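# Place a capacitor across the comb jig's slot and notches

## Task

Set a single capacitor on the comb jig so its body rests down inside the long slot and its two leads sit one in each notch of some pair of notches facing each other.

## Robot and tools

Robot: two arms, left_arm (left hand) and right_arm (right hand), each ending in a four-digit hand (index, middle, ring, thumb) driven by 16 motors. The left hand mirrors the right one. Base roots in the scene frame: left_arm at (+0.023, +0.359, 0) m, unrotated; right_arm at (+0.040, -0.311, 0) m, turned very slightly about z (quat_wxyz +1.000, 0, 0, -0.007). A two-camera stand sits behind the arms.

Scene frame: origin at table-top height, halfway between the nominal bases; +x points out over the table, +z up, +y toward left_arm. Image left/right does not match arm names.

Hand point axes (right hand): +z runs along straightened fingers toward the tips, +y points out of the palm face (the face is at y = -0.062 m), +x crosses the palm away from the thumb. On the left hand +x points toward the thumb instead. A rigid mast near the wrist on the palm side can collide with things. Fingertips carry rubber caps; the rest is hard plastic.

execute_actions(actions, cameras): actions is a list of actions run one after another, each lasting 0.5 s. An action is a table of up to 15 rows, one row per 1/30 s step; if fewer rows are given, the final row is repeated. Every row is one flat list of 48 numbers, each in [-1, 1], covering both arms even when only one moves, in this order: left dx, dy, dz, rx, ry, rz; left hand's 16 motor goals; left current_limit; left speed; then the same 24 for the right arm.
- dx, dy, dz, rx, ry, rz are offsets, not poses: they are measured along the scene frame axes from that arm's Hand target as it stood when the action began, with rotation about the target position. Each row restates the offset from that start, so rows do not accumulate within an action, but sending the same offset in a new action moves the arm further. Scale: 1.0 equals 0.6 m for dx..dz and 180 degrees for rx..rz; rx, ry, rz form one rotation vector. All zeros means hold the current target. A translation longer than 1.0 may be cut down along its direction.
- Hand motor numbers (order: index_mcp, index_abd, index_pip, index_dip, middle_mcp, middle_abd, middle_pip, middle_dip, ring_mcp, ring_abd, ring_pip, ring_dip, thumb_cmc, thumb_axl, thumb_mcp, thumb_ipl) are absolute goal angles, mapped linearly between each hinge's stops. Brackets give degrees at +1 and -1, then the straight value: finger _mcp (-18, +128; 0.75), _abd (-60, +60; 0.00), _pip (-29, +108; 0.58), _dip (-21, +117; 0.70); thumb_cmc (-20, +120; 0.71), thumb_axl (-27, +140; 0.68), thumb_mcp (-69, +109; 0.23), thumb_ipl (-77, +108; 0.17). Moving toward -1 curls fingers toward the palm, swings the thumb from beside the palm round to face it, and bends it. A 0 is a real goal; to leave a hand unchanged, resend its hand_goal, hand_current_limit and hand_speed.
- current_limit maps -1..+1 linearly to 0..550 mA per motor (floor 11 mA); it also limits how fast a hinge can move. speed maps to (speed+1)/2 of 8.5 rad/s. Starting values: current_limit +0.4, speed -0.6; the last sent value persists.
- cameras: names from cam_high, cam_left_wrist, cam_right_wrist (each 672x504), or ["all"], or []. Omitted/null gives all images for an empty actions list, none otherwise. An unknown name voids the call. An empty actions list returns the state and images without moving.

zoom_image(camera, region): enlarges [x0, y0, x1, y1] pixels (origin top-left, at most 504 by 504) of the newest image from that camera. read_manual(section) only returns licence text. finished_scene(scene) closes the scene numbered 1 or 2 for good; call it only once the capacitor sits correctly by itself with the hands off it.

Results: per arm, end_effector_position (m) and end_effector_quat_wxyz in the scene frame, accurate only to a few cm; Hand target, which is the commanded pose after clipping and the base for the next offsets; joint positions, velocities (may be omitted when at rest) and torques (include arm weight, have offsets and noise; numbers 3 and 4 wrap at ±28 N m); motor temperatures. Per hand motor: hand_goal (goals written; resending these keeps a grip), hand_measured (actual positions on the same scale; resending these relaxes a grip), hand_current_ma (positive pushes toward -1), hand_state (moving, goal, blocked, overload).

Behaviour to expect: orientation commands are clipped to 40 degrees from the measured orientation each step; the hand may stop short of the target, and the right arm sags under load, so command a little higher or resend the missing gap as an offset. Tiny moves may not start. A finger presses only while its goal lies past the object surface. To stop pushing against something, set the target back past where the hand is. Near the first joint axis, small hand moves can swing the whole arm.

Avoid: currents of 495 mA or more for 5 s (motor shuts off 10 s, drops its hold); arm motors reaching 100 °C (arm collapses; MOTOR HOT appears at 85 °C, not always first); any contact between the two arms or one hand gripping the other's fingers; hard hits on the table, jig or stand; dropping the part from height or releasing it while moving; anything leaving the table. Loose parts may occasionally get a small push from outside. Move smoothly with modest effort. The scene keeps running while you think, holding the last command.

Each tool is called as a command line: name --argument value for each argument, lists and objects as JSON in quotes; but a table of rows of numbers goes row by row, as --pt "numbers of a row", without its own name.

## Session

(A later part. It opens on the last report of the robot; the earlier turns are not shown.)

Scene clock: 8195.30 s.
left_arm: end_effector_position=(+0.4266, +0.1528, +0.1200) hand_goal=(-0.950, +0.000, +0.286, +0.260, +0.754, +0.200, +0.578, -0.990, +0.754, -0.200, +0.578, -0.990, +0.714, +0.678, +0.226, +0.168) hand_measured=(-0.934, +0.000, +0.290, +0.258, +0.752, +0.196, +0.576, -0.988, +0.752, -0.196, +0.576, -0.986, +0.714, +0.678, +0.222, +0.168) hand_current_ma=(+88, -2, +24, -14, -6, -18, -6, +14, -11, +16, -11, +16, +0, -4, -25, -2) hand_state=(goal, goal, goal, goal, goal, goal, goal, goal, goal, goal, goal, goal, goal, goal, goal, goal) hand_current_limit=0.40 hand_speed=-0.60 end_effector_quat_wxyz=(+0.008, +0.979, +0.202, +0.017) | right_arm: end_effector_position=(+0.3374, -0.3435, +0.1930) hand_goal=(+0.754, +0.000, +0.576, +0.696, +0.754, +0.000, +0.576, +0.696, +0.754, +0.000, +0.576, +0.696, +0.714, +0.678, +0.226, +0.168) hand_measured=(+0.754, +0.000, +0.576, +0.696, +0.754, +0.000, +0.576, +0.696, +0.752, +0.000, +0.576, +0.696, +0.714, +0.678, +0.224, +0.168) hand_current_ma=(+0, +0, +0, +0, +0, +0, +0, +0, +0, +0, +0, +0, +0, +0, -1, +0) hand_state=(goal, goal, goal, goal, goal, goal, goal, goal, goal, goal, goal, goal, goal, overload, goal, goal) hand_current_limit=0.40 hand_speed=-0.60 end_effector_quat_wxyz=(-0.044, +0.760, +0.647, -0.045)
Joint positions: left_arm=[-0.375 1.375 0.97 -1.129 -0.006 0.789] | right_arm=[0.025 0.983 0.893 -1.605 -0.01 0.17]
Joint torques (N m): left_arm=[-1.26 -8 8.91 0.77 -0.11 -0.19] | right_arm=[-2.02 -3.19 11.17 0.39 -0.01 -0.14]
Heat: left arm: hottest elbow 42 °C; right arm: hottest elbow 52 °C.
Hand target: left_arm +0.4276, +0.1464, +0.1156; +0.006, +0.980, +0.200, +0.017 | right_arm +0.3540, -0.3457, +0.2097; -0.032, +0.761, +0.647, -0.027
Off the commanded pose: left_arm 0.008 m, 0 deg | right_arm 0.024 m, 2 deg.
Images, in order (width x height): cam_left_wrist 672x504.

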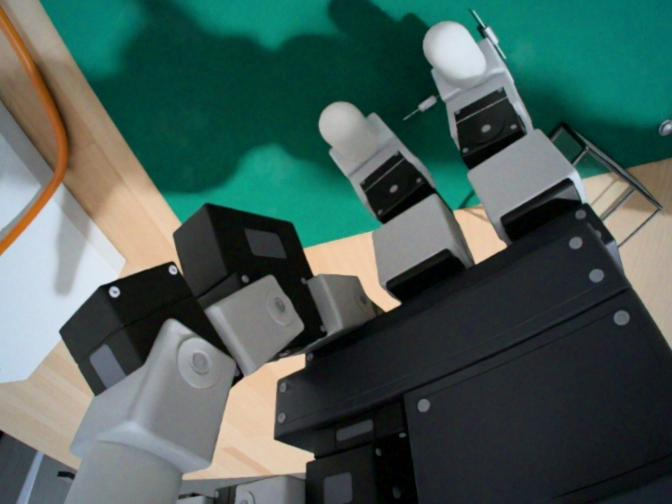

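execute_actions --actions '[[[-0.006,-0.0072,-0.02,0,0,0,-0.95,0,0.285,0.26,0.753,0.2,0.577,-0.99,0.753,-0.22,0.577,-0.99,0.714,0.678,0.226,0.168,0.4,-0.6,0,0,0,0,0,0,0.754,0,0.576,0.696,0.754,0,0.576,0.696,0.754,0,0.576,0.696,0.714,0.678,0.226,0.168,0.4,-0.6]],[[0,0,-0.018,0,0,0,-0.95,0,0.285,0.26,0.753,0.2,0.577,-0.99,0.753,-0.22,0.577,-0.99,0.714,0.678,0.226,0.168,0.4,-0.6,0,0,0,0,0,0,0.754,0,0.576,0.696,0.754,0,0.576,0.696,0.754,0,0.576,0.696,0.714,0.678,0.226,0.168,0.4,-0.6]]]' --cameras '["cam_left_wrist"]'

zoom_image --camera "cam_left_wrist" --region '[340, 60, 500, 190]'

Scene clock: 8214.67 s.
left_arm: end_effector_position=(+0.4245, +0.1473, +0.1003) hand_goal=(-0.950, +0.000, +0.286, +0.260, +0.754, +0.200, +0.578, -0.990, +0.754, -0.220, +0.578, -0.990, +0.714, +0.678, +0.226, +0.168) hand_measured=(-0.934, +0.000, +0.290, +0.258, +0.752, +0.196, +0.576, -0.988, +0.752, -0.216, +0.576, -0.986, +0.714, +0.678, +0.222, +0.168) hand_current_ma=(+88, -2, +24, -14, -6, -18, -6, +14, -11, +20, -11, +16, +0, -4, -25, -2) hand_state=(goal, goal, goal, goal, goal, goal, goal, goal, goal, goal, goal, goal, goal, goal, goal, goal) hand_current_limit=0.40 hand_speed=-0.60 end_effector_quat_wxyz=(+0.009, +0.979, +0.201, +0.020) | right_arm: end_effector_position=(+0.3374, -0.3435, +0.1930) hand_goal=(+0.754, +0.000, +0.576, +0.696, +0.754, +0.000, +0.576, +0.696, +0.754, +0.000, +0.576, +0.696, +0.714, +0.678, +0.226, +0.168) hand_measured=(+0.754, +0.000, +0.576, +0.696, +0.754, +0.000, +0.576, +0.696, +0.752, +0.000, +0.576, +0.696, +0.714, +0.678, +0.224, +0.168) hand_current_ma=(+0, +0, +0, +0, +0, +0, +0, +0, +0, +0, +0, +0, +0, +0, -1, +0) hand_state=(goal, goal, goal, goal, goal, goal, goal, goal, goal, goal, goal, goal, goal, overload, goal, goal) hand_current_limit=0.40 hand_speed=-0.60 end_effector_quat_wxyz=(-0.044, +0.760, +0.647, -0.045)
Joint positions: left_arm=[-0.391 1.395 0.932 -1.064 -0.007 0.774] | right_arm=[0.025 0.983 0.893 -1.605 -0.01 0.17]
Joint torques (N m): left_arm=[-1.14 -7.53 8.36 0.81 -0.12 -0.16] | right_arm=[-1.85 -3.25 11.17 0.46 -0.01 -0.1]
Heat: left arm: hottest elbow 42 °C; right arm: hottest elbow 52 °C.
Hand target: left_arm +0.4240, +0.1422, +0.0927; +0.006, +0.980, +0.200, +0.017 | right_arm +0.3540, -0.3457, +0.2097; -0.032, +0.761, +0.647, -0.027
Off the commanded pose: left_arm 0.009 m, 1 deg | right_arm 0.024 m, 2 deg.
Images, in order (width x height): cam_left_wrist 672x504.

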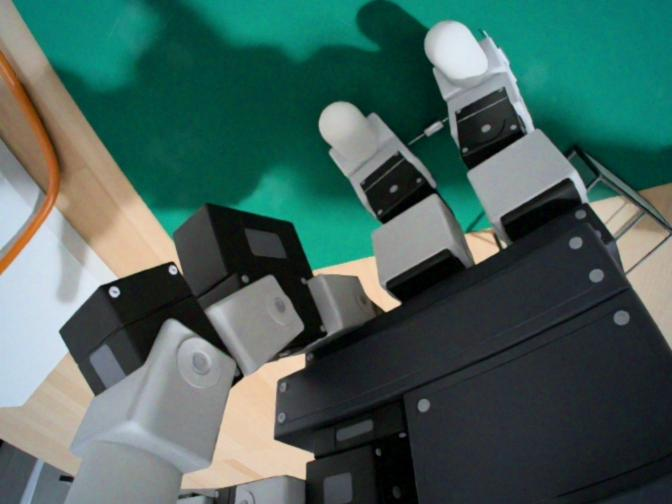

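Scaled by 3.150 from the camera's 672x504 image, which has a finer 960x720 frame.

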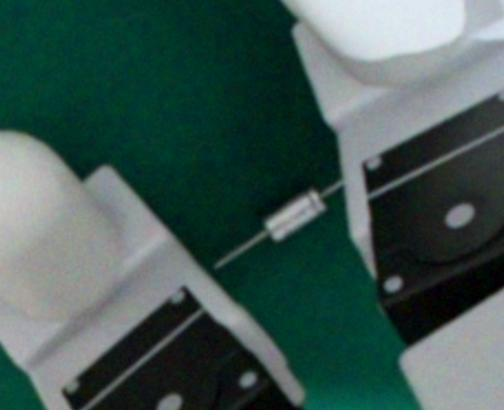

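execute_actions --actions '[[[-0.0062,0.0036,-0.012,0,0,0,-0.95,0,0.285,0.26,0.753,0.2,0.577,-0.99,0.753,-0.22,0.577,-0.99,0.714,0.678,0.226,0.168,0.4,-0.6,0,0,0,0,0,0,0.754,0,0.576,0.696,0.754,0,0.576,0.696,0.754,0,0.576,0.696,0.714,0.678,0.226,0.168,0.4,-0.6]]]' --cameras '["cam_left_wrist"]'

zoom_image --camera "cam_left_wrist" --region '[340, 70, 500, 200]'

Scene clock: 8233.10 s.
left_arm: end_effector_position=(+0.4236, +0.1477, +0.0965) hand_goal=(-0.950, +0.000, +0.286, +0.260, +0.754, +0.200, +0.578, -0.990, +0.754, -0.220, +0.578, -0.990, +0.714, +0.678, +0.226, +0.168) hand_measured=(-0.934, +0.000, +0.290, +0.258, +0.752, +0.196, +0.576, -0.988, +0.752, -0.216, +0.576, -0.986, +0.714, +0.678, +0.222, +0.168) hand_current_ma=(+88, -2, +24, -14, -5, -13, -6, +14, -8, +15, -6, +15, +0, -4, -25, -2) hand_state=(goal, goal, goal, goal, goal, goal, goal, goal, goal, goal, goal, goal, goal, goal, goal, goal) hand_current_limit=0.40 hand_speed=-0.60 end_effector_quat_wxyz=(+0.011, +0.979, +0.201, +0.022) | right_arm: end_effector_position=(+0.3374, -0.3435, +0.1930) hand_goal=(+0.754, +0.000, +0.576, +0.696, +0.754, +0.000, +0.576, +0.696, +0.754, +0.000, +0.576, +0.696, +0.714, +0.678, +0.226, +0.168) hand_measured=(+0.754, +0.000, +0.576, +0.696, +0.754, +0.000, +0.576, +0.696, +0.752, +0.000, +0.576, +0.696, +0.714, +0.678, +0.224, +0.168) hand_current_ma=(+0, +0, +0, +0, +0, +0, +0, +0, +0, +0, +0, +0, +0, +0, -1, +0) hand_state=(goal, goal, goal, goal, goal, goal, goal, goal, goal, goal, goal, goal, goal, overload, goal, goal) hand_current_limit=0.40 hand_speed=-0.60 end_effector_quat_wxyz=(-0.044, +0.760, +0.647, -0.045)
Joint positions: left_arm=[-0.391 1.395 0.92 -1.047 -0.007 0.774] | right_arm=[0.025 0.983 0.893 -1.605 -0.01 0.17]
Joint torques (N m): left_arm=[-1.03 -7.71 7.6 0.94 -0.11 -0.15] | right_arm=[-2.08 -3.66 11.12 0.46 -0.01 -0.12]
Heat: left arm: hottest elbow 41 °C; right arm: hottest elbow 52 °C.
Hand target: left_arm +0.4203, +0.1443, +0.0855; +0.006, +0.980, +0.200, +0.017 | right_arm +0.3540, -0.3457, +0.2097; -0.032, +0.761, +0.647, -0.027
Off the commanded pose: left_arm 0.012 m, 1 deg | right_arm 0.024 m, 2 deg.
Images, in order (width x height): cam_left_wrist 672x504.

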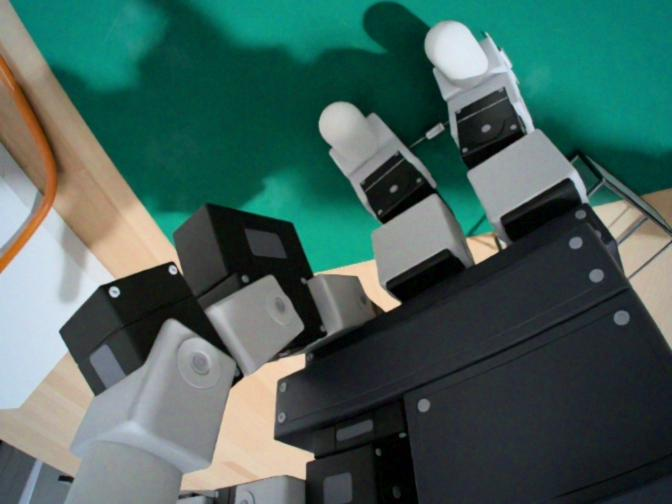

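Scaled by 3.150 from the camera's 672x504 image, which has a finer 960x720 frame.

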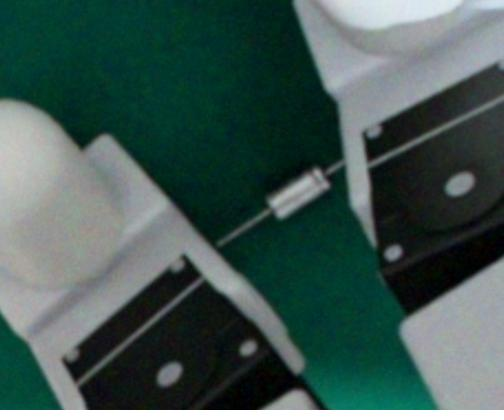

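execute_actions --actions '[[[-0.0062,0.0036,0.02,0,0,0,-0.95,0,0.285,0.26,0.753,0.2,0.577,-0.99,0.753,-0.22,0.577,-0.99,0.714,0.678,0.226,0.168,0.4,-0.6,0,0,0,0,0,0,0.754,0,0.576,0.696,0.754,0,0.576,0.696,0.754,0,0.576,0.696,0.714,0.678,0.226,0.168,0.4,-0.6]],[[-0.002,0.001,-0.026,0,0,0,-0.95,0,0.285,0.26,0.753,0.2,0.577,-0.99,0.753,-0.22,0.577,-0.99,0.714,0.678,0.226,0.168,0.4,-0.6,0,0,0,0,0,0,0.754,0,0.576,0.696,0.754,0,0.576,0.696,0.754,0,0.576,0.696,0.714,0.678,0.226,0.168,0.4,-0.6]]]' --cameras '["cam_left_wrist"]'

zoom_image --camera "cam_left_wrist" --region '[340, 70, 500, 200]'

Scene clock: 8251.70 s.
left_arm: end_effector_position=(+0.4222, +0.1483, +0.0960) hand_goal=(-0.950, +0.000, +0.286, +0.260, +0.754, +0.200, +0.578, -0.990, +0.754, -0.220, +0.578, -0.990, +0.714, +0.678, +0.226, +0.168) hand_measured=(-0.934, +0.000, +0.290, +0.258, +0.756, +0.196, +0.578, -0.988, +0.752, -0.218, +0.578, -0.988, +0.714, +0.678, +0.222, +0.168) hand_current_ma=(+88, -2, +24, -14, +9, -18, +2, +14, -5, +9, -2, +12, +0, -4, -25, -2) hand_state=(goal, goal, goal, goal, goal, goal, goal, goal, goal, goal, goal, goal, goal, goal, goal, goal) hand_current_limit=0.40 hand_speed=-0.60 end_effector_quat_wxyz=(+0.012, +0.979, +0.201, +0.023) | right_arm: end_effector_position=(+0.3374, -0.3435, +0.1930) hand_goal=(+0.754, +0.000, +0.576, +0.696, +0.754, +0.000, +0.576, +0.696, +0.754, +0.000, +0.576, +0.696, +0.714, +0.678, +0.226, +0.168) hand_measured=(+0.754, +0.000, +0.576, +0.696, +0.754, +0.000, +0.576, +0.696, +0.752, +0.000, +0.576, +0.696, +0.714, +0.678, +0.224, +0.168) hand_current_ma=(+0, +0, +0, +0, +0, +0, +0, +0, +0, +0, +0, +0, +0, +0, -1, +0) hand_state=(goal, goal, goal, goal, goal, goal, goal, goal, goal, goal, goal, goal, goal, overload, goal, goal) hand_current_limit=0.40 hand_speed=-0.60 end_effector_quat_wxyz=(-0.044, +0.760, +0.647, -0.045)
Joint positions: left_arm=[-0.391 1.391 0.913 -1.042 -0.007 0.774] | right_arm=[0.025 0.983 0.893 -1.605 -0.01 0.17]
Joint torques (N m): left_arm=[-0.97 -8 6.53 1.16 -0.11 -0.13] | right_arm=[-1.79 -3.49 11.21 0.46 0 -0.11]
Heat: left arm: hottest elbow 41 °C; right arm: hottest elbow 52 °C.
Hand target: left_arm +0.4153, +0.1471, +0.0819; +0.006, +0.980, +0.200, +0.017 | right_arm +0.3540, -0.3457, +0.2097; -0.032, +0.761, +0.647, -0.027
Off the commanded pose: left_arm 0.016 m, 1 deg | right_arm 0.024 m, 2 deg.
Images, in order (width x height): cam_left_wrist 672x504.

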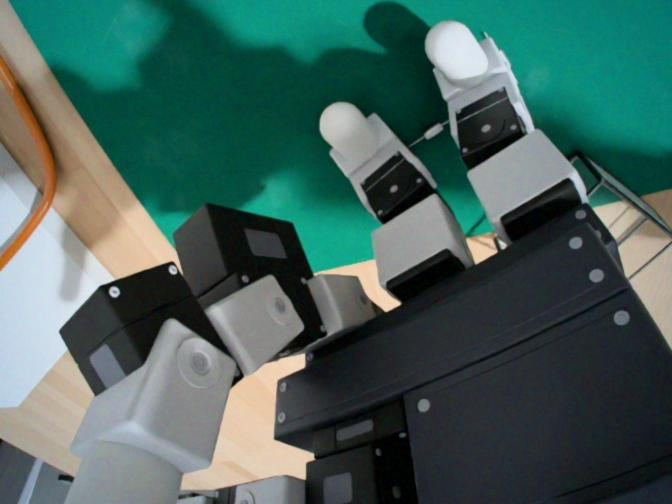

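Scaled by 3.150 from the camera's 672x504 image, which has a finer 960x720 frame.

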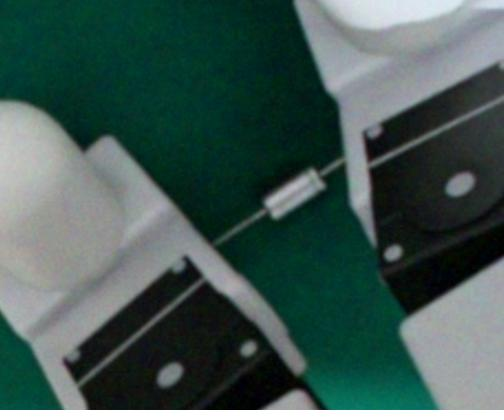

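execute_actions --actions '[[[0,0,0,0,0,0,-0.95,0,0.285,0.26,0.753,0.14,0.577,-0.99,0.753,-0.14,0.577,-0.99,0.714,0.678,0.226,0.168,0.4,-0.85,0,0,0,0,0,0,0.754,0,0.576,0.696,0.754,0,0.576,0.696,0.754,0,0.576,0.696,0.714,0.678,0.226,0.168,0.4,-0.6]],[[0,0,0,0,0,0,-0.95,0,0.285,0.26,0.753,0.1,0.577,-0.99,0.753,-0.1,0.577,-0.99,0.714,0.678,0.226,0.168,0.4,-0.85,0,0,0,0,0,0,0.754,0,0.576,0.696,0.754,0,0.576,0.696,0.754,0,0.576,0.696,0.714,0.678,0.226,0.168,0.4,-0.6]]]' --cameras '["cam_left_wrist"]'

zoom_image --camera "cam_left_wrist" --region '[340, 70, 500, 200]'

Scene clock: 8266.33 s.
left_arm: end_effector_position=(+0.4211, +0.1475, +0.0961) hand_goal=(-0.950, +0.000, +0.286, +0.260, +0.754, +0.100, +0.578, -0.990, +0.754, -0.100, +0.578, -0.990, +0.714, +0.678, +0.226, +0.168) hand_measured=(-0.934, +0.000, +0.290, +0.258, +0.756, +0.128, +0.578, -0.988, +0.756, -0.176, +0.580, -0.988, +0.714, +0.678, +0.222, +0.168) hand_current_ma=(+88, -2, +24, -14, +10, +118, +4, +14, +15, -336, +7, +12, -1, -4, -25, -2) hand_state=(goal, goal, goal, goal, goal, blocked, goal, goal, goal, blocked, goal, goal, goal, goal, goal, goal) hand_current_limit=0.40 hand_speed=-0.85 end_effector_quat_wxyz=(+0.014, +0.979, +0.201, +0.021) | right_arm: end_effector_position=(+0.3374, -0.3435, +0.1930) hand_goal=(+0.754, +0.000, +0.576, +0.696, +0.754, +0.000, +0.576, +0.696, +0.754, +0.000, +0.576, +0.696, +0.714, +0.678, +0.226, +0.168) hand_measured=(+0.754, +0.000, +0.576, +0.696, +0.754, +0.000, +0.576, +0.696, +0.752, +0.000, +0.576, +0.696, +0.714, +0.678, +0.224, +0.168) hand_current_ma=(+0, +0, +0, +0, +0, +0, +0, +0, +0, +0, +0, +0, +0, +0, -1, +0) hand_state=(goal, goal, goal, goal, goal, goal, goal, goal, goal, goal, goal, goal, goal, overload, goal, goal) hand_current_limit=0.40 hand_speed=-0.60 end_effector_quat_wxyz=(-0.044, +0.760, +0.647, -0.045)
Joint positions: left_arm=[-0.391 1.389 0.911 -1.042 -0.001 0.774] | right_arm=[0.025 0.983 0.893 -1.605 -0.01 0.17]
Joint torques (N m): left_arm=[-0.91 -7.88 6.69 1.17 -0.32 -0.12] | right_arm=[-1.9 -3.43 11.11 0.36 -0.01 -0.11]
Heat: left arm: hottest elbow 40 °C; right arm: hottest elbow 52 °C.
Hand target: left_arm +0.4153, +0.1470, +0.0820; +0.006, +0.980, +0.200, +0.017 | right_arm +0.3540, -0.3457, +0.2097; -0.032, +0.761, +0.647, -0.027
Off the commanded pose: left_arm 0.015 m, 1 deg | right_arm 0.024 m, 2 deg.
Images, in order (width x height): cam_left_wrist 672x504.

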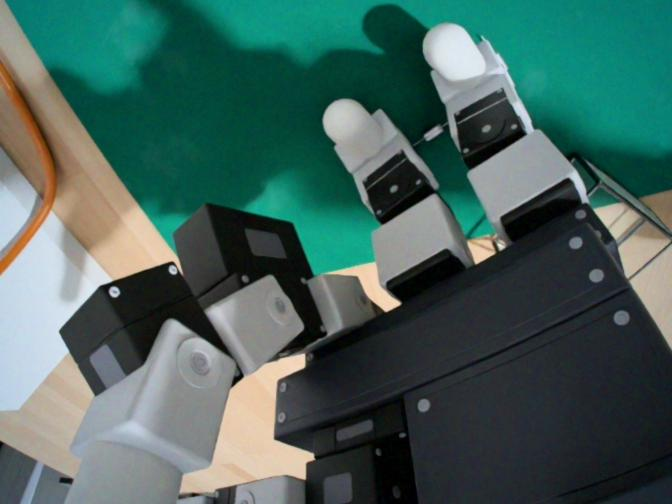

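Scaled by 3.150 from the camera's 672x504 image, which has a finer 960x720 frame.

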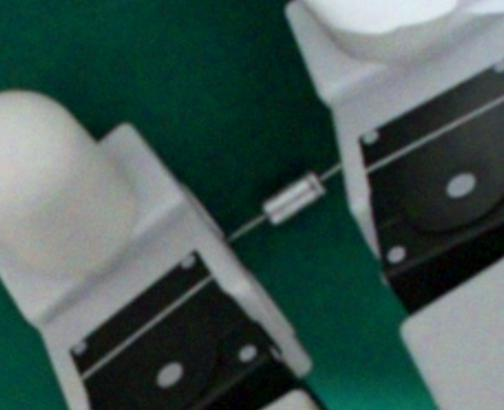

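execute_actions --actions '[[[0.004,-0.002,0.008,0,0,0,-0.95,0,0.285,0.26,0.753,0.13,0.577,-0.99,0.753,-0.1,0.577,-0.99,0.714,0.678,0.226,0.168,0.4,-0.85,0,0,0,0,0,0,0.754,0,0.576,0.696,0.754,0,0.576,0.696,0.754,0,0.576,0.696,0.714,0.678,0.226,0.168,0.4,-0.6]]]' --cameras '["cam_left_wrist"]'

zoom_image --camera "cam_left_wrist" --region '[340, 70, 500, 200]'

Scene clock: 8273.83 s.
left_arm: end_effector_position=(+0.4210, +0.1475, +0.0960) hand_goal=(-0.950, +0.000, +0.286, +0.260, +0.754, +0.130, +0.578, -0.990, +0.754, -0.100, +0.578, -0.990, +0.714, +0.678, +0.226, +0.168) hand_measured=(-0.934, +0.000, +0.290, +0.258, +0.756, +0.134, +0.578, -0.988, +0.758, -0.174, +0.580, -0.988, +0.714, +0.678, +0.222, +0.168) hand_current_ma=(+88, -2, +24, -14, +10, +13, +4, +14, +17, -319, +8, +12, -1, -4, -25, -2) hand_state=(goal, goal, goal, goal, goal, goal, goal, goal, goal, blocked, goal, goal, goal, goal, goal, goal) hand_current_limit=0.40 hand_speed=-0.85 end_effector_quat_wxyz=(+0.014, +0.979, +0.201, +0.021) | right_arm: end_effector_position=(+0.3374, -0.3435, +0.1930) hand_goal=(+0.754, +0.000, +0.576, +0.696, +0.754, +0.000, +0.576, +0.696, +0.754, +0.000, +0.576, +0.696, +0.714, +0.678, +0.226, +0.168) hand_measured=(+0.754, +0.000, +0.576, +0.696, +0.754, +0.000, +0.576, +0.696, +0.752, +0.000, +0.576, +0.696, +0.714, +0.678, +0.224, +0.168) hand_current_ma=(+0, +0, +0, +0, +0, +0, +0, +0, +0, +0, +0, +0, +0, +0, -1, +0) hand_state=(goal, goal, goal, goal, goal, goal, goal, goal, goal, goal, goal, goal, goal, overload, goal, goal) hand_current_limit=0.40 hand_speed=-0.60 end_effector_quat_wxyz=(-0.044, +0.760, +0.647, -0.045)
Joint positions: left_arm=[-0.391 1.389 0.911 -1.042 0 0.774] | right_arm=[0.025 0.983 0.893 -1.605 -0.01 0.17]
Joint torques (N m): left_arm=[-0.97 -7.71 7.82 0.68 -0.35 -0.13] | right_arm=[-1.85 -3.43 11.19 0.36 -0.02 -0.12]
Heat: left arm: hottest elbow 39 °C; right arm: hottest elbow 52 °C.
Hand target: left_arm +0.4177, +0.1458, +0.0868; +0.006, +0.980, +0.200, +0.017 | right_arm +0.3540, -0.3457, +0.2097; -0.032, +0.761, +0.647, -0.027
Off the commanded pose: left_arm 0.010 m, 1 deg | right_arm 0.024 m, 2 deg.
Images, in order (width x height): cam_left_wrist 672x504.

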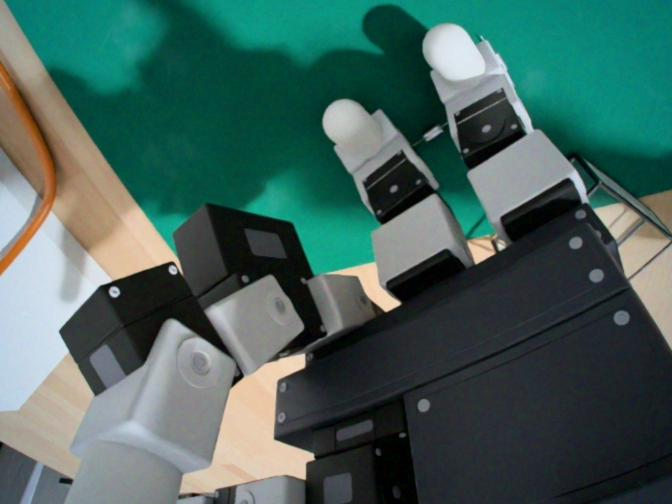

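Scaled by 3.150 from the camera's 672x504 image, which has a finer 960x720 frame.

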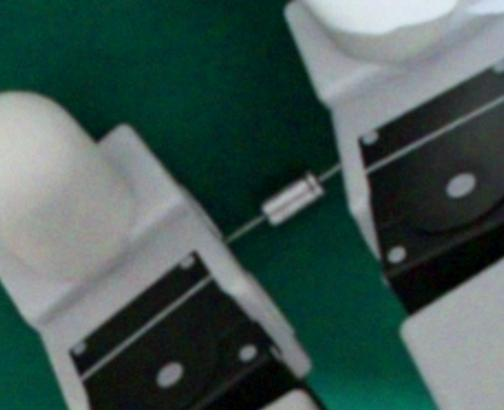

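execute_actions --actions '[[[0.0,0.0,0.0,-0.0028,0.0066,0,-0.95,0,0.285,0.26,0.753,0.13,0.577,-0.99,0.753,-0.1,0.577,-0.99,0.714,0.678,0.226,0.168,0.4,-0.85,0,0,0,0,0,0,0.754,0,0.576,0.696,0.754,0,0.576,0.696,0.754,0,0.576,0.696,0.714,0.678,0.226,0.168,0.4,-0.6]]]' --cameras '["cam_left_wrist"]'

zoom_image --camera "cam_left_wrist" --region '[340, 70, 500, 200]'

Scene clock: 8291.23 s.
left_arm: end_effector_position=(+0.4195, +0.1466, +0.0960) hand_goal=(-0.950, +0.000, +0.286, +0.260, +0.754, +0.130, +0.578, -0.990, +0.754, -0.100, +0.578, -0.990, +0.714, +0.678, +0.226, +0.168) hand_measured=(-0.934, +0.000, +0.290, +0.258, +0.754, +0.140, +0.578, -0.988, +0.756, -0.118, +0.580, -0.988, +0.714, +0.678, +0.222, +0.168) hand_current_ma=(+88, -2, +24, -14, -5, +42, +4, +14, +10, -77, +8, +12, -1, -4, -25, -2) hand_state=(goal, goal, goal, goal, goal, goal, goal, goal, goal, goal, goal, goal, goal, goal, goal, goal) hand_current_limit=0.40 hand_speed=-0.85 end_effector_quat_wxyz=(+0.016, +0.979, +0.201, +0.017) | right_arm: end_effector_position=(+0.3374, -0.3435, +0.1930) hand_goal=(+0.754, +0.000, +0.576, +0.696, +0.754, +0.000, +0.576, +0.696, +0.754, +0.000, +0.576, +0.696, +0.714, +0.678, +0.226, +0.168) hand_measured=(+0.754, +0.000, +0.576, +0.696, +0.754, +0.000, +0.576, +0.696, +0.752, +0.000, +0.576, +0.696, +0.714, +0.678, +0.224, +0.168) hand_current_ma=(+0, +0, +0, +0, +0, +0, +0, +0, +0, +0, +0, +0, +0, +0, -1, +0) hand_state=(goal, goal, goal, goal, goal, goal, goal, goal, goal, goal, goal, goal, goal, overload, goal, goal) hand_current_limit=0.40 hand_speed=-0.60 end_effector_quat_wxyz=(-0.044, +0.760, +0.647, -0.045)
Joint positions: left_arm=[-0.391 1.389 0.911 -1.047 0.007 0.774] | right_arm=[0.025 0.983 0.893 -1.605 -0.01 0.17]
Joint torques (N m): left_arm=[-0.44 -6.83 8.79 0.16 0.02 -0.08] | right_arm=[-1.9 -3.19 11.21 0.38 0.01 -0.1]
Heat: left arm: hottest elbow 39 °C; right arm: hottest elbow 52 °C.
Hand target: left_arm +0.4178, +0.1458, +0.0868; +0.008, +0.980, +0.200, +0.006 | right_arm +0.3540, -0.3457, +0.2097; -0.032, +0.761, +0.647, -0.027
Off the commanded pose: left_arm 0.009 m, 2 deg | right_arm 0.024 m, 2 deg.
Images, in order (width x height): cam_left_wrist 672x504.

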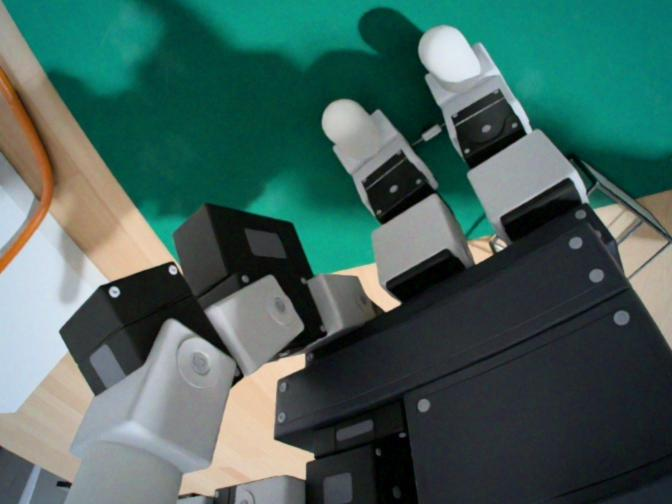

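Scaled by 3.150 from the camera's 672x504 image, which has a finer 960x720 frame.

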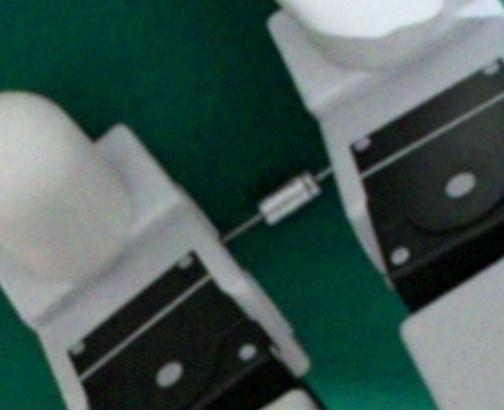

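execute_actions --actions '[[[0.0,0.0,0.0,0,0,0,-0.95,0,0.285,0.26,0.753,0.09,0.577,-0.99,0.753,-0.1,0.577,-0.99,0.714,0.678,0.226,0.168,0.4,-0.85,0,0,0,0,0,0,0.754,0,0.576,0.696,0.754,0,0.576,0.696,0.754,0,0.576,0.696,0.714,0.678,0.226,0.168,0.4,-0.6]],[[0.0,0.0,0.0,0,0,0,-0.95,0,0.285,0.26,0.753,0.07,0.577,-0.99,0.753,-0.09,0.577,-0.99,0.714,0.678,0.226,0.168,0.4,-0.85,0,0,0,0,0,0,0.754,0,0.576,0.696,0.754,0,0.576,0.696,0.754,0,0.576,0.696,0.714,0.678,0.226,0.168,0.4,-0.6]]]' --cameras '["cam_left_wrist"]'

zoom_image --camera "cam_left_wrist" --region '[340, 70, 500, 200]'

Scene clock: 8306.90 s.
left_arm: end_effector_position=(+0.4195, +0.1466, +0.0960) hand_goal=(-0.950, +0.000, +0.286, +0.260, +0.754, +0.070, +0.578, -0.990, +0.754, -0.090, +0.578, -0.990, +0.714, +0.678, +0.226, +0.168) hand_measured=(-0.934, +0.000, +0.290, +0.258, +0.752, +0.112, +0.578, -0.988, +0.754, -0.114, +0.580, -0.988, +0.714, +0.678, +0.222, +0.168) hand_current_ma=(+88, -2, +24, -14, -11, +185, +3, +14, +1, -108, +8, +12, -1, -4, -25, -2) hand_state=(goal, goal, goal, goal, goal, blocked, goal, goal, goal, blocked, goal, goal, goal, goal, goal, goal) hand_current_limit=0.40 hand_speed=-0.85 end_effector_quat_wxyz=(+0.016, +0.979, +0.201, +0.017) | right_arm: end_effector_position=(+0.3374, -0.3435, +0.1930) hand_goal=(+0.754, +0.000, +0.576, +0.696, +0.754, +0.000, +0.576, +0.696, +0.754, +0.000, +0.576, +0.696, +0.714, +0.678, +0.226, +0.168) hand_measured=(+0.754, +0.000, +0.576, +0.696, +0.754, +0.000, +0.576, +0.696, +0.752, +0.000, +0.576, +0.696, +0.714, +0.678, +0.224, +0.168) hand_current_ma=(+0, +0, +0, +0, +0, +0, +0, +0, +0, +0, +0, +0, +0, +0, -1, +0) hand_state=(goal, goal, goal, goal, goal, goal, goal, goal, goal, goal, goal, goal, goal, overload, goal, goal) hand_current_limit=0.40 hand_speed=-0.60 end_effector_quat_wxyz=(-0.044, +0.760, +0.647, -0.045)
Joint positions: left_arm=[-0.391 1.389 0.911 -1.047 0.007 0.774] | right_arm=[0.025 0.983 0.893 -1.605 -0.01 0.17]
Joint torques (N m): left_arm=[-0.38 -7.12 8.69 0.16 0.02 -0.08] | right_arm=[-1.96 -3.6 11.14 0.51 -0.02 -0.1]
Heat: left arm: hottest elbow 39 °C; right arm: hottest elbow 52 °C.
Hand target: left_arm +0.4178, +0.1458, +0.0868; +0.008, +0.980, +0.200, +0.006 | right_arm +0.3540, -0.3457, +0.2097; -0.032, +0.761, +0.647, -0.027
Off the commanded pose: left_arm 0.009 m, 2 deg | right_arm 0.024 m, 2 deg.
Images, in order (width x height): cam_left_wrist 672x504.

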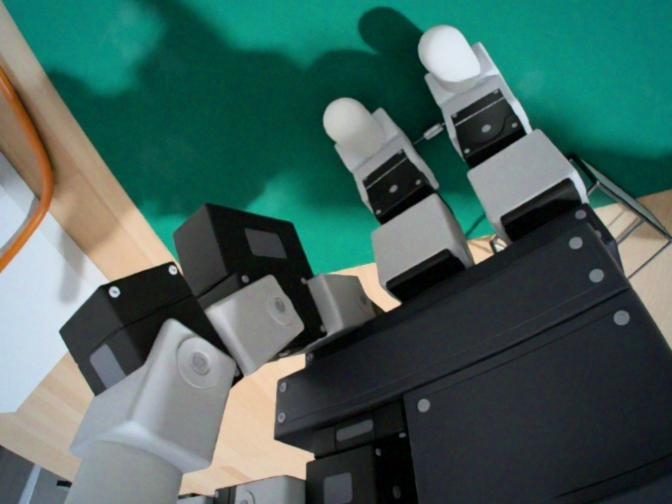

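Scaled by 3.150 from the camera's 672x504 image, which has a finer 960x720 frame.

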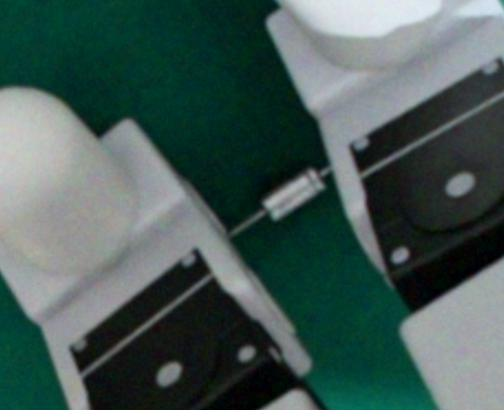

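execute_actions --actions '[[[0.0,0.0,0.0,0,0,0,-0.95,0,0.285,0.26,0.753,0.05,0.577,-0.99,0.753,-0.07,0.577,-0.99,0.714,0.678,0.226,0.168,0.4,-0.85,0,0,0,0,0,0,0.754,0,0.576,0.696,0.754,0,0.576,0.696,0.754,0,0.576,0.696,0.714,0.678,0.226,0.168,0.4,-0.6]]]' --cameras '["cam_left_wrist"]'

zoom_image --camera "cam_left_wrist" --region '[340, 70, 500, 200]'

Scene clock: 8317.03 s.
left_arm: end_effector_position=(+0.4195, +0.1466, +0.0960) hand_goal=(-0.950, +0.000, +0.286, +0.260, +0.754, +0.050, +0.578, -0.990, +0.754, -0.070, +0.578, -0.990, +0.714, +0.678, +0.226, +0.168) hand_measured=(-0.934, +0.000, +0.290, +0.258, +0.752, +0.102, +0.578, -0.988, +0.754, -0.110, +0.580, -0.988, +0.714, +0.678, +0.222, +0.168) hand_current_ma=(+88, -2, +24, -14, -11, +226, +3, +14, +1, -170, +8, +12, -1, -4, -25, -2) hand_state=(goal, goal, goal, goal, goal, blocked, goal, goal, goal, blocked, goal, goal, goal, goal, goal, goal) hand_current_limit=0.40 hand_speed=-0.85 end_effector_quat_wxyz=(+0.016, +0.979, +0.201, +0.017) | right_arm: end_effector_position=(+0.3374, -0.3435, +0.1930) hand_goal=(+0.754, +0.000, +0.576, +0.696, +0.754, +0.000, +0.576, +0.696, +0.754, +0.000, +0.576, +0.696, +0.714, +0.678, +0.226, +0.168) hand_measured=(+0.754, +0.000, +0.576, +0.696, +0.754, +0.000, +0.576, +0.696, +0.752, +0.000, +0.576, +0.696, +0.714, +0.678, +0.224, +0.168) hand_current_ma=(+0, +0, +0, +0, +0, +0, +0, +0, +0, +0, +0, +0, +0, +0, -1, +0) hand_state=(goal, goal, goal, goal, goal, goal, goal, goal, goal, goal, goal, goal, goal, overload, goal, goal) hand_current_limit=0.40 hand_speed=-0.60 end_effector_quat_wxyz=(-0.044, +0.760, +0.647, -0.045)
Joint positions: left_arm=[-0.391 1.389 0.911 -1.047 0.007 0.774] | right_arm=[0.025 0.983 0.893 -1.605 -0.01 0.17]
Joint torques (N m): left_arm=[-0.44 -7.18 8.69 0.17 0.02 -0.08] | right_arm=[-1.44 -3.25 11.19 0.32 0 -0.1]
Heat: left arm: hottest elbow 39 °C; right arm: hottest elbow 52 °C.
Hand target: left_arm +0.4178, +0.1458, +0.0868; +0.008, +0.980, +0.200, +0.006 | right_arm +0.3540, -0.3457, +0.2097; -0.032, +0.761, +0.647, -0.027
Off the commanded pose: left_arm 0.009 m, 2 deg | right_arm 0.024 m, 2 deg.
Images, in order (width x height): cam_left_wrist 672x504.

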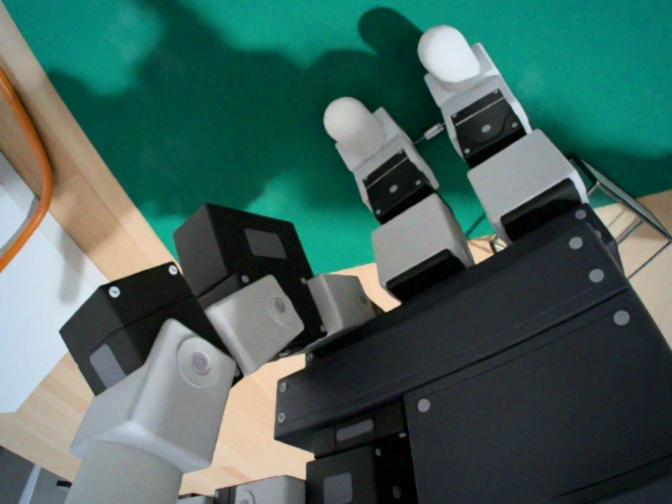

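Scaled by 3.150 from the camera's 672x504 image, which has a finer 960x720 frame.

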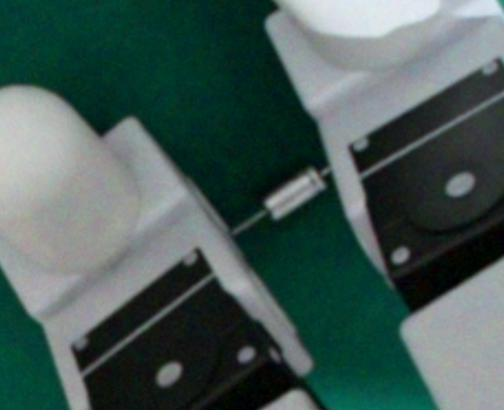

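execute_actions --actions '[[[0.0,0.0,0.0,0,0,0,-0.95,0,0.285,0.26,0.753,0.035,0.577,-0.99,0.753,-0.05,0.577,-0.99,0.714,0.678,0.226,0.168,0.4,-0.85,0,0,0,0,0,0,0.754,0,0.576,0.696,0.754,0,0.576,0.696,0.754,0,0.576,0.696,0.714,0.678,0.226,0.168,0.4,-0.6]]]' --cameras '["cam_left_wrist"]'

zoom_image --camera "cam_left_wrist" --region '[340, 70, 500, 200]'

Scene clock: 8326.77 s.
left_arm: end_effector_position=(+0.4195, +0.1466, +0.0960) hand_goal=(-0.950, +0.000, +0.286, +0.260, +0.754, +0.036, +0.578, -0.990, +0.754, -0.050, +0.578, -0.990, +0.714, +0.678, +0.226, +0.168) hand_measured=(-0.934, +0.000, +0.290, +0.258, +0.752, +0.096, +0.578, -0.988, +0.754, -0.102, +0.580, -0.988, +0.714, +0.678, +0.222, +0.168) hand_current_ma=(+88, -2, +24, -14, -11, +263, +3, +14, +1, -223, +8, +12, -1, -4, -25, -2) hand_state=(goal, goal, goal, goal, goal, blocked, goal, goal, goal, blocked, goal, goal, goal, goal, goal, goal) hand_current_limit=0.40 hand_speed=-0.85 end_effector_quat_wxyz=(+0.016, +0.979, +0.201, +0.017) | right_arm: end_effector_position=(+0.3374, -0.3435, +0.1930) hand_goal=(+0.754, +0.000, +0.576, +0.696, +0.754, +0.000, +0.576, +0.696, +0.754, +0.000, +0.576, +0.696, +0.714, +0.678, +0.226, +0.168) hand_measured=(+0.754, +0.000, +0.576, +0.696, +0.754, +0.000, +0.576, +0.696, +0.752, +0.000, +0.576, +0.696, +0.714, +0.678, +0.224, +0.168) hand_current_ma=(+0, +0, +0, +0, +0, +0, +0, +0, +0, +0, +0, +0, +0, +0, -1, +0) hand_state=(goal, goal, goal, goal, goal, goal, goal, goal, goal, goal, goal, goal, goal, overload, goal, goal) hand_current_limit=0.40 hand_speed=-0.60 end_effector_quat_wxyz=(-0.044, +0.760, +0.647, -0.045)
Joint positions: left_arm=[-0.391 1.389 0.911 -1.047 0.007 0.774] | right_arm=[0.025 0.983 0.893 -1.605 -0.01 0.17]
Joint torques (N m): left_arm=[-0.44 -7.06 8.68 0.16 0.02 -0.08] | right_arm=[-1.61 -3.43 11.08 0.46 -0.01 -0.09]
Heat: left arm: hottest elbow 39 °C; right arm: hottest elbow 52 °C.
Hand target: left_arm +0.4178, +0.1458, +0.0868; +0.008, +0.980, +0.200, +0.006 | right_arm +0.3540, -0.3457, +0.2097; -0.032, +0.761, +0.647, -0.027
Off the commanded pose: left_arm 0.009 m, 2 deg | right_arm 0.024 m, 2 deg.
Images, in order (width x height): cam_left_wrist 672x504.

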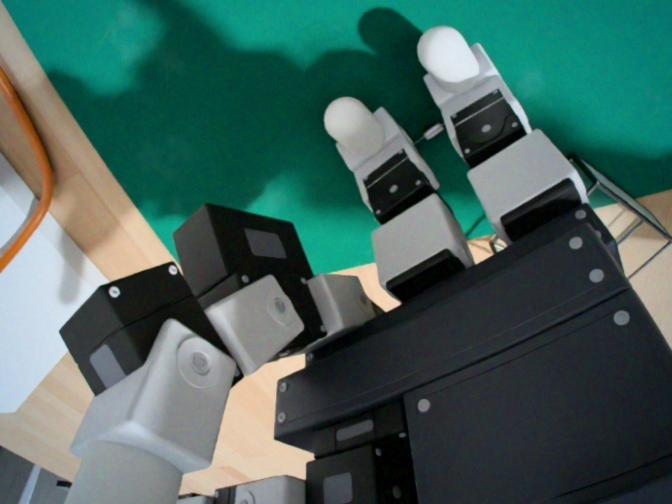

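Scaled by 3.150 from the camera's 672x504 image, which has a finer 960x720 frame.

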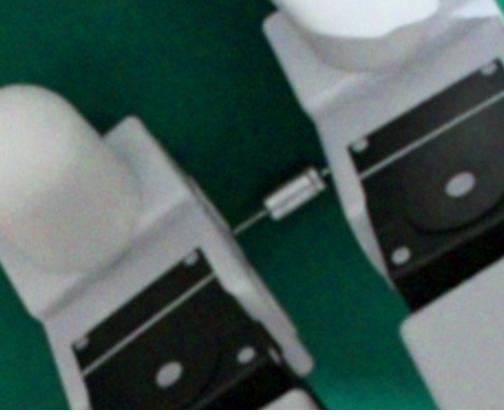

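execute_actions --actions '[[[0.012,-0.007,0.035,0,0,0,-0.95,0,0.285,0.26,0.753,0.035,0.577,-0.99,0.753,-0.05,0.577,-0.99,0.714,0.678,0.226,0.168,0.4,-0.85,0,0,0,0,0,0,0.754,0,0.576,0.696,0.754,0,0.576,0.696,0.754,0,0.576,0.696,0.714,0.678,0.226,0.168,0.4,-0.6]],[[0.012,-0.007,0.03,0,0,0,-0.95,0,0.285,0.26,0.753,0.035,0.577,-0.99,0.753,-0.05,0.577,-0.99,0.714,0.678,0.226,0.168,0.4,-0.85,0,0,0,0,0,0,0.754,0,0.576,0.696,0.754,0,0.576,0.696,0.754,0,0.576,0.696,0.714,0.678,0.226,0.168,0.4,-0.6]]]' --cameras '["cam_left_wrist"]'

zoom_image --camera "cam_left_wrist" --region '[340, 70, 500, 200]'

Scene clock: 8341.80 s.
left_arm: end_effector_position=(+0.4184, +0.1471, +0.1142) hand_goal=(-0.950, +0.000, +0.286, +0.260, +0.754, +0.036, +0.578, -0.990, +0.754, -0.050, +0.578, -0.990, +0.714, +0.678, +0.226, +0.168) hand_measured=(-0.934, +0.000, +0.290, +0.258, +0.752, +0.040, +0.578, -0.988, +0.754, -0.052, +0.580, -0.988, +0.714, +0.678, +0.222, +0.168) hand_current_ma=(+88, -2, +24, -14, -13, +14, +3, +14, -4, -11, +8, +12, -1, -4, -25, -2) hand_state=(goal, goal, goal, goal, goal, goal, goal, goal, goal, goal, goal, goal, goal, goal, goal, goal) hand_current_limit=0.40 hand_speed=-0.85 end_effector_quat_wxyz=(+0.002, +0.980, +0.201, -0.003) | right_arm: end_effector_position=(+0.3374, -0.3435, +0.1930) hand_goal=(+0.754, +0.000, +0.576, +0.696, +0.754, +0.000, +0.576, +0.696, +0.754, +0.000, +0.576, +0.696, +0.714, +0.678, +0.226, +0.168) hand_measured=(+0.754, +0.000, +0.576, +0.696, +0.754, +0.000, +0.576, +0.696, +0.752, +0.000, +0.576, +0.696, +0.714, +0.678, +0.224, +0.168) hand_current_ma=(+0, +0, +0, +0, +0, +0, +0, +0, +0, +0, +0, +0, +0, +0, -1, +0) hand_state=(goal, goal, goal, goal, goal, goal, goal, goal, goal, goal, goal, goal, goal, overload, goal, goal) hand_current_limit=0.40 hand_speed=-0.60 end_effector_quat_wxyz=(-0.044, +0.760, +0.647, -0.045)
Joint positions: left_arm=[-0.391 1.389 0.975 -1.158 0.007 0.774] | right_arm=[0.025 0.983 0.893 -1.605 -0.01 0.17]
Joint torques (N m): left_arm=[-0.85 -7.82 12.23 0.03 0.03 -0.12] | right_arm=[-1.67 -3.19 11.25 0.44 -0.03 -0.12]
Heat: left arm: hottest elbow 39 °C; right arm: hottest elbow 52 °C.
Hand target: left_arm +0.4322, +0.1374, +0.1258; +0.008, +0.980, +0.200, +0.006 | right_arm +0.3540, -0.3457, +0.2097; -0.032, +0.761, +0.647, -0.027
Off the commanded pose: left_arm 0.020 m, 1 deg | right_arm 0.024 m, 2 deg.
Images, in order (width x height): cam_left_wrist 672x504.

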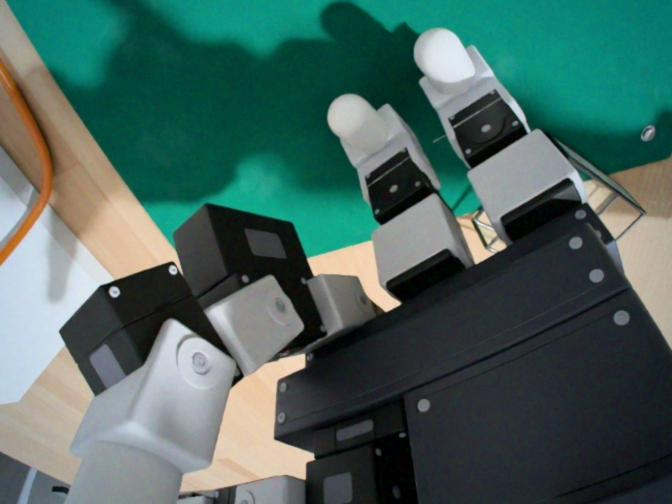

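Scaled by 3.150 from the camera's 672x504 image, which has a finer 960x720 frame.

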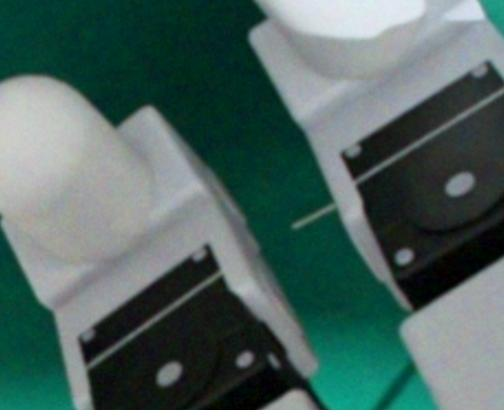

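execute_actions --actions '[[[0,0,0.06,-0.0077,-0.0033,0,-0.95,0,0.285,0.26,0.753,0.2,0.577,-0.8,0.753,-0.2,0.577,-0.8,0.714,0.678,0.226,0.168,0.4,-0.6,0,0,0,0,0,0,0.754,0,0.576,0.696,0.754,0,0.576,0.696,0.754,0,0.576,0.696,0.714,0.678,0.226,0.168,0.4,-0.6]]]' --cameras '["cam_left_wrist","cam_high"]'

zoom_image --camera "cam_left_wrist" --region '[320, 0, 560, 180]'

zoom_image --camera "cam_high" --region '[410, 230, 530, 330]'

Scene clock: 8521.90 s.
left_arm: end_effector_position=(+0.4174, +0.1447, +0.1355) hand_goal=(-0.950, +0.000, +0.286, +0.260, +0.754, +0.200, +0.578, -0.800, +0.754, -0.200, +0.578, -0.800, +0.714, +0.678, +0.226, +0.168) hand_measured=(-0.934, +0.000, +0.290, +0.258, +0.752, +0.196, +0.578, -0.802, +0.754, -0.194, +0.580, -0.802, +0.714, +0.678, +0.222, +0.168) hand_current_ma=(+88, -2, +24, -14, -13, -20, +3, -13, -4, +22, +8, -11, -1, -4, -25, -2) hand_state=(goal, goal, goal, goal, goal, goal, goal, goal, goal, goal, goal, goal, goal, goal, goal, goal) hand_current_limit=0.40 hand_speed=-0.60 end_effector_quat_wxyz=(+0.005, +0.979, +0.201, -0.013) | right_arm: end_effector_position=(+0.3374, -0.3435, +0.1930) hand_goal=(+0.754, +0.000, +0.576, +0.696, +0.754, +0.000, +0.576, +0.696, +0.754, +0.000, +0.576, +0.696, +0.714, +0.678, +0.226, +0.168) hand_measured=(+0.754, +0.000, +0.576, +0.696, +0.754, +0.000, +0.576, +0.696, +0.752, +0.000, +0.576, +0.696, +0.714, +0.678, +0.224, +0.168) hand_current_ma=(+0, +0, +0, +0, +0, +0, +0, +0, +0, +0, +0, +0, +0, +0, -1, +0) hand_state=(goal, goal, goal, goal, goal, goal, goal, goal, goal, goal, goal, goal, goal, overload, goal, goal) hand_current_limit=0.40 hand_speed=-0.60 end_effector_quat_wxyz=(-0.044, +0.760, +0.647, -0.045)
Joint positions: left_arm=[-0.391 1.375 1.023 -1.234 0.022 0.774] | right_arm=[0.025 0.983 0.893 -1.605 -0.01 0.17]
Joint torques (N m): left_arm=[-0.26 -9.93 12.64 0.01 0.18 -0.06] | right_arm=[-1.61 -3.55 11.07 0.55 0.01 -0.1]
Heat: left arm: hottest elbow 43 °C; right arm: hottest elbow 52 °C.
Hand target: left_arm +0.4321, +0.1374, +0.1617; +0.021, +0.980, +0.200, +0.008 | right_arm +0.3540, -0.3457, +0.2097; -0.032, +0.761, +0.647, -0.027
Off the commanded pose: left_arm 0.031 m, 3 deg | right_arm 0.024 m, 2 deg.
Images, in order (width x height): cam_high 672x504, cam_left_wrist 672x504.

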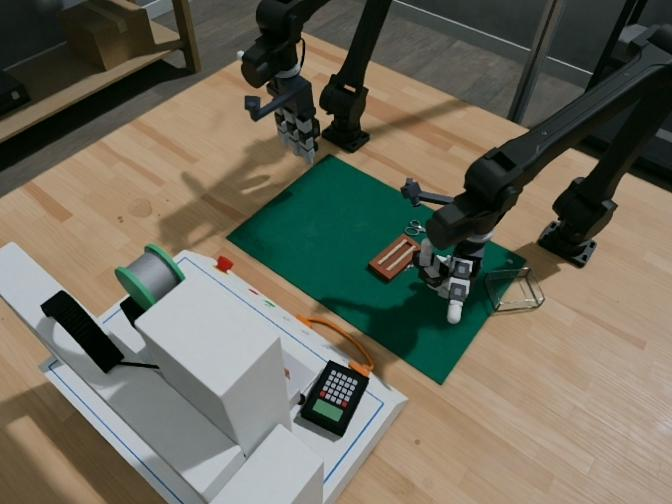

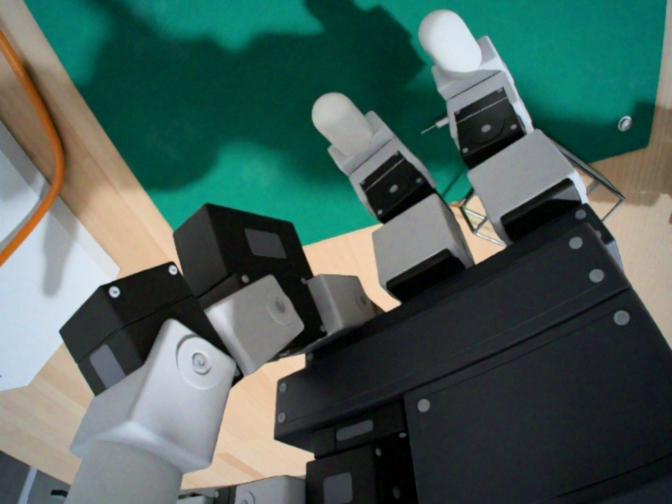

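Scaled by 2.100 from the camera's 672x504 image, which has a finer 960x720 frame.

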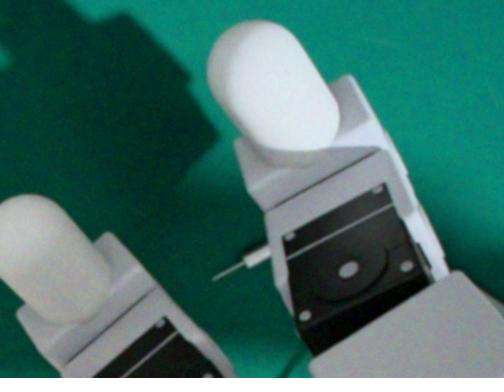

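Scaled by 4.200 from the camera's 672x504 image, which has a finer 960x720 frame.

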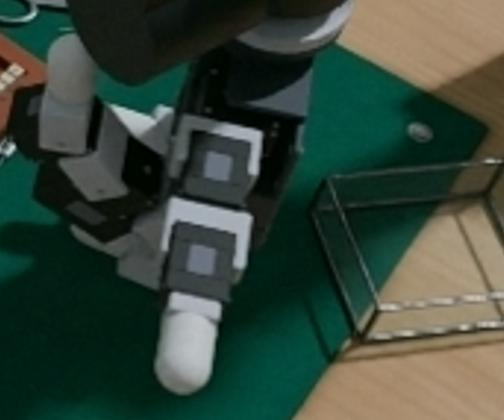

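execute_actions --actions '[[[-0.0667,-0.0023,-0.02,0,0,-0.058,-0.95,0,0.285,0.26,0.753,0.22,0.577,-0.638,0.753,-0.22,0.577,-0.638,0.714,0.678,0.226,0.168,0.4,-0.6,0,0,0,0,0,0,0.754,0,0.576,0.696,0.754,0,0.576,0.696,0.754,0,0.576,0.696,0.714,0.678,0.226,0.168,0.4,-0.6]],[[0,0,-0.055,0,0,0,-0.95,0,0.285,0.26,0.753,0.22,0.577,-0.638,0.753,-0.22,0.577,-0.638,0.714,0.678,0.226,0.168,0.4,-0.6,0,0,0,0,0,0,0.754,0,0.576,0.696,0.754,0,0.576,0.696,0.754,0,0.576,0.696,0.714,0.678,0.226,0.168,0.4,-0.6]]]' --cameras '["cam_left_wrist","cam_high"]'

zoom_image --camera "cam_left_wrist" --region '[320, 0, 560, 180]'

zoom_image --camera "cam_high" --region '[400, 230, 520, 330]'

Scene clock: 8550.93 s.
left_arm: end_effector_position=(+0.3926, +0.1409, +0.1228) hand_goal=(-0.950, +0.000, +0.286, +0.260, +0.754, +0.220, +0.578, -0.638, +0.754, -0.220, +0.578, -0.638, +0.714, +0.678, +0.226, +0.168) hand_measured=(-0.934, +0.000, +0.290, +0.258, +0.752, +0.216, +0.578, -0.640, +0.754, -0.216, +0.580, -0.640, +0.714, +0.678, +0.222, +0.168) hand_current_ma=(+88, -2, +24, -14, -13, -19, +3, -13, -4, +20, +8, -11, +0, -4, -25, -2) hand_state=(goal, goal, goal, goal, goal, goal, goal, goal, goal, goal, goal, goal, goal, goal, goal, goal) hand_current_limit=0.40 hand_speed=-0.60 end_effector_quat_wxyz=(+0.022, +0.993, +0.120, +0.011) | right_arm: end_effector_position=(+0.3374, -0.3435, +0.1930) hand_goal=(+0.754, +0.000, +0.576, +0.696, +0.754, +0.000, +0.576, +0.696, +0.754, +0.000, +0.576, +0.696, +0.714, +0.678, +0.226, +0.168) hand_measured=(+0.754, +0.000, +0.576, +0.696, +0.754, +0.000, +0.576, +0.696, +0.752, +0.000, +0.576, +0.696, +0.714, +0.678, +0.224, +0.168) hand_current_ma=(+0, +0, +0, +0, +0, +0, +0, +0, +0, +0, +0, +0, +0, +0, -1, +0) hand_state=(goal, goal, goal, goal, goal, goal, goal, goal, goal, goal, goal, goal, goal, overload, goal, goal) hand_current_limit=0.40 hand_speed=-0.60 end_effector_quat_wxyz=(-0.044, +0.760, +0.647, -0.045)
Joint positions: left_arm=[-0.391 1.322 0.923 -1.131 0.028 0.939] | right_arm=[0.025 0.983 0.893 -1.605 -0.01 0.17]
Joint torques (N m): left_arm=[-0.67 -6.71 8.77 0.69 0.21 0.01] | right_arm=[-1.73 -3.25 11.07 0.47 0 -0.14]
Heat: left arm: hottest elbow 45 °C; right arm: hottest elbow 52 °C.
Hand target: left_arm +0.3922, +0.1360, +0.1168; +0.022, +0.994, +0.110, +0.007 | right_arm +0.3540, -0.3457, +0.2097; -0.032, +0.761, +0.647, -0.027
Off the commanded pose: left_arm 0.008 m, 1 deg | right_arm 0.024 m, 2 deg.
Images, in order (width x height): cam_high 672x504, cam_left_wrist 672x504.

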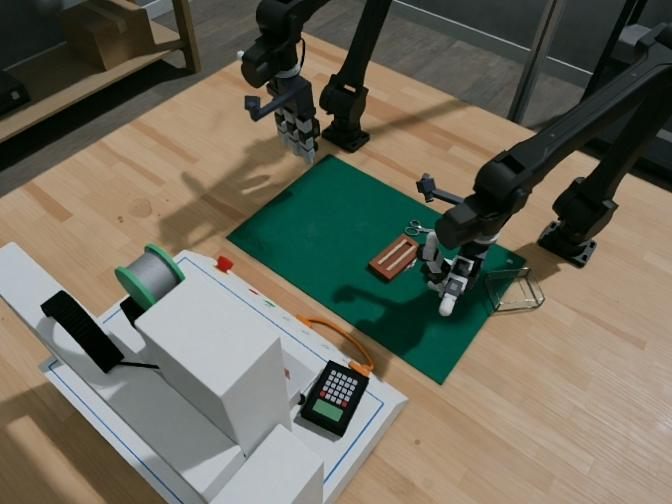

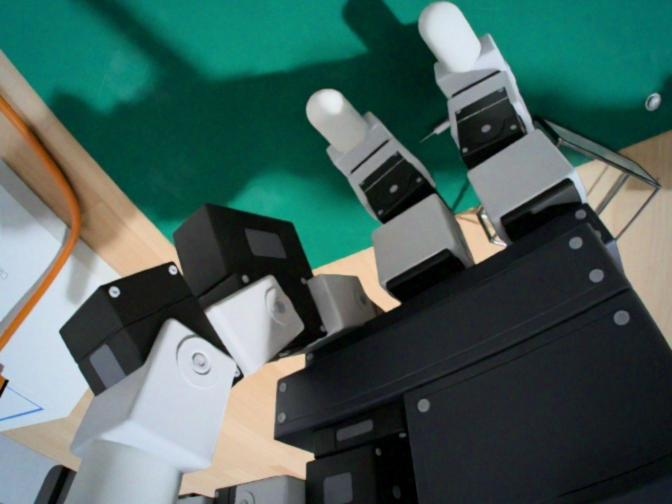

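Scaled by 2.100 from the camera's 672x504 image, which has a finer 960x720 frame.

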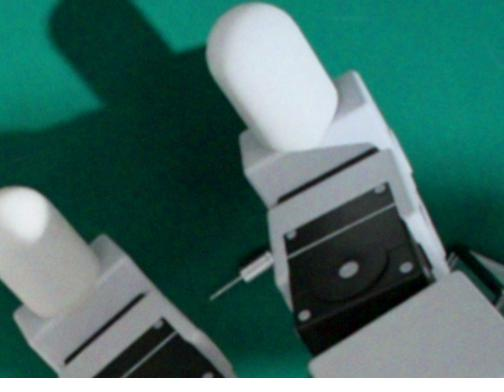

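Scaled by 4.200 from the camera's 672x504 image, which has a finer 960x720 frame.

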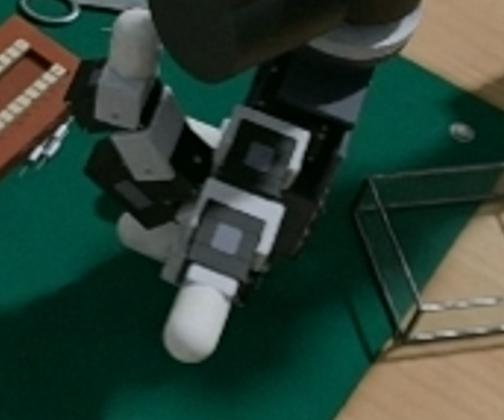

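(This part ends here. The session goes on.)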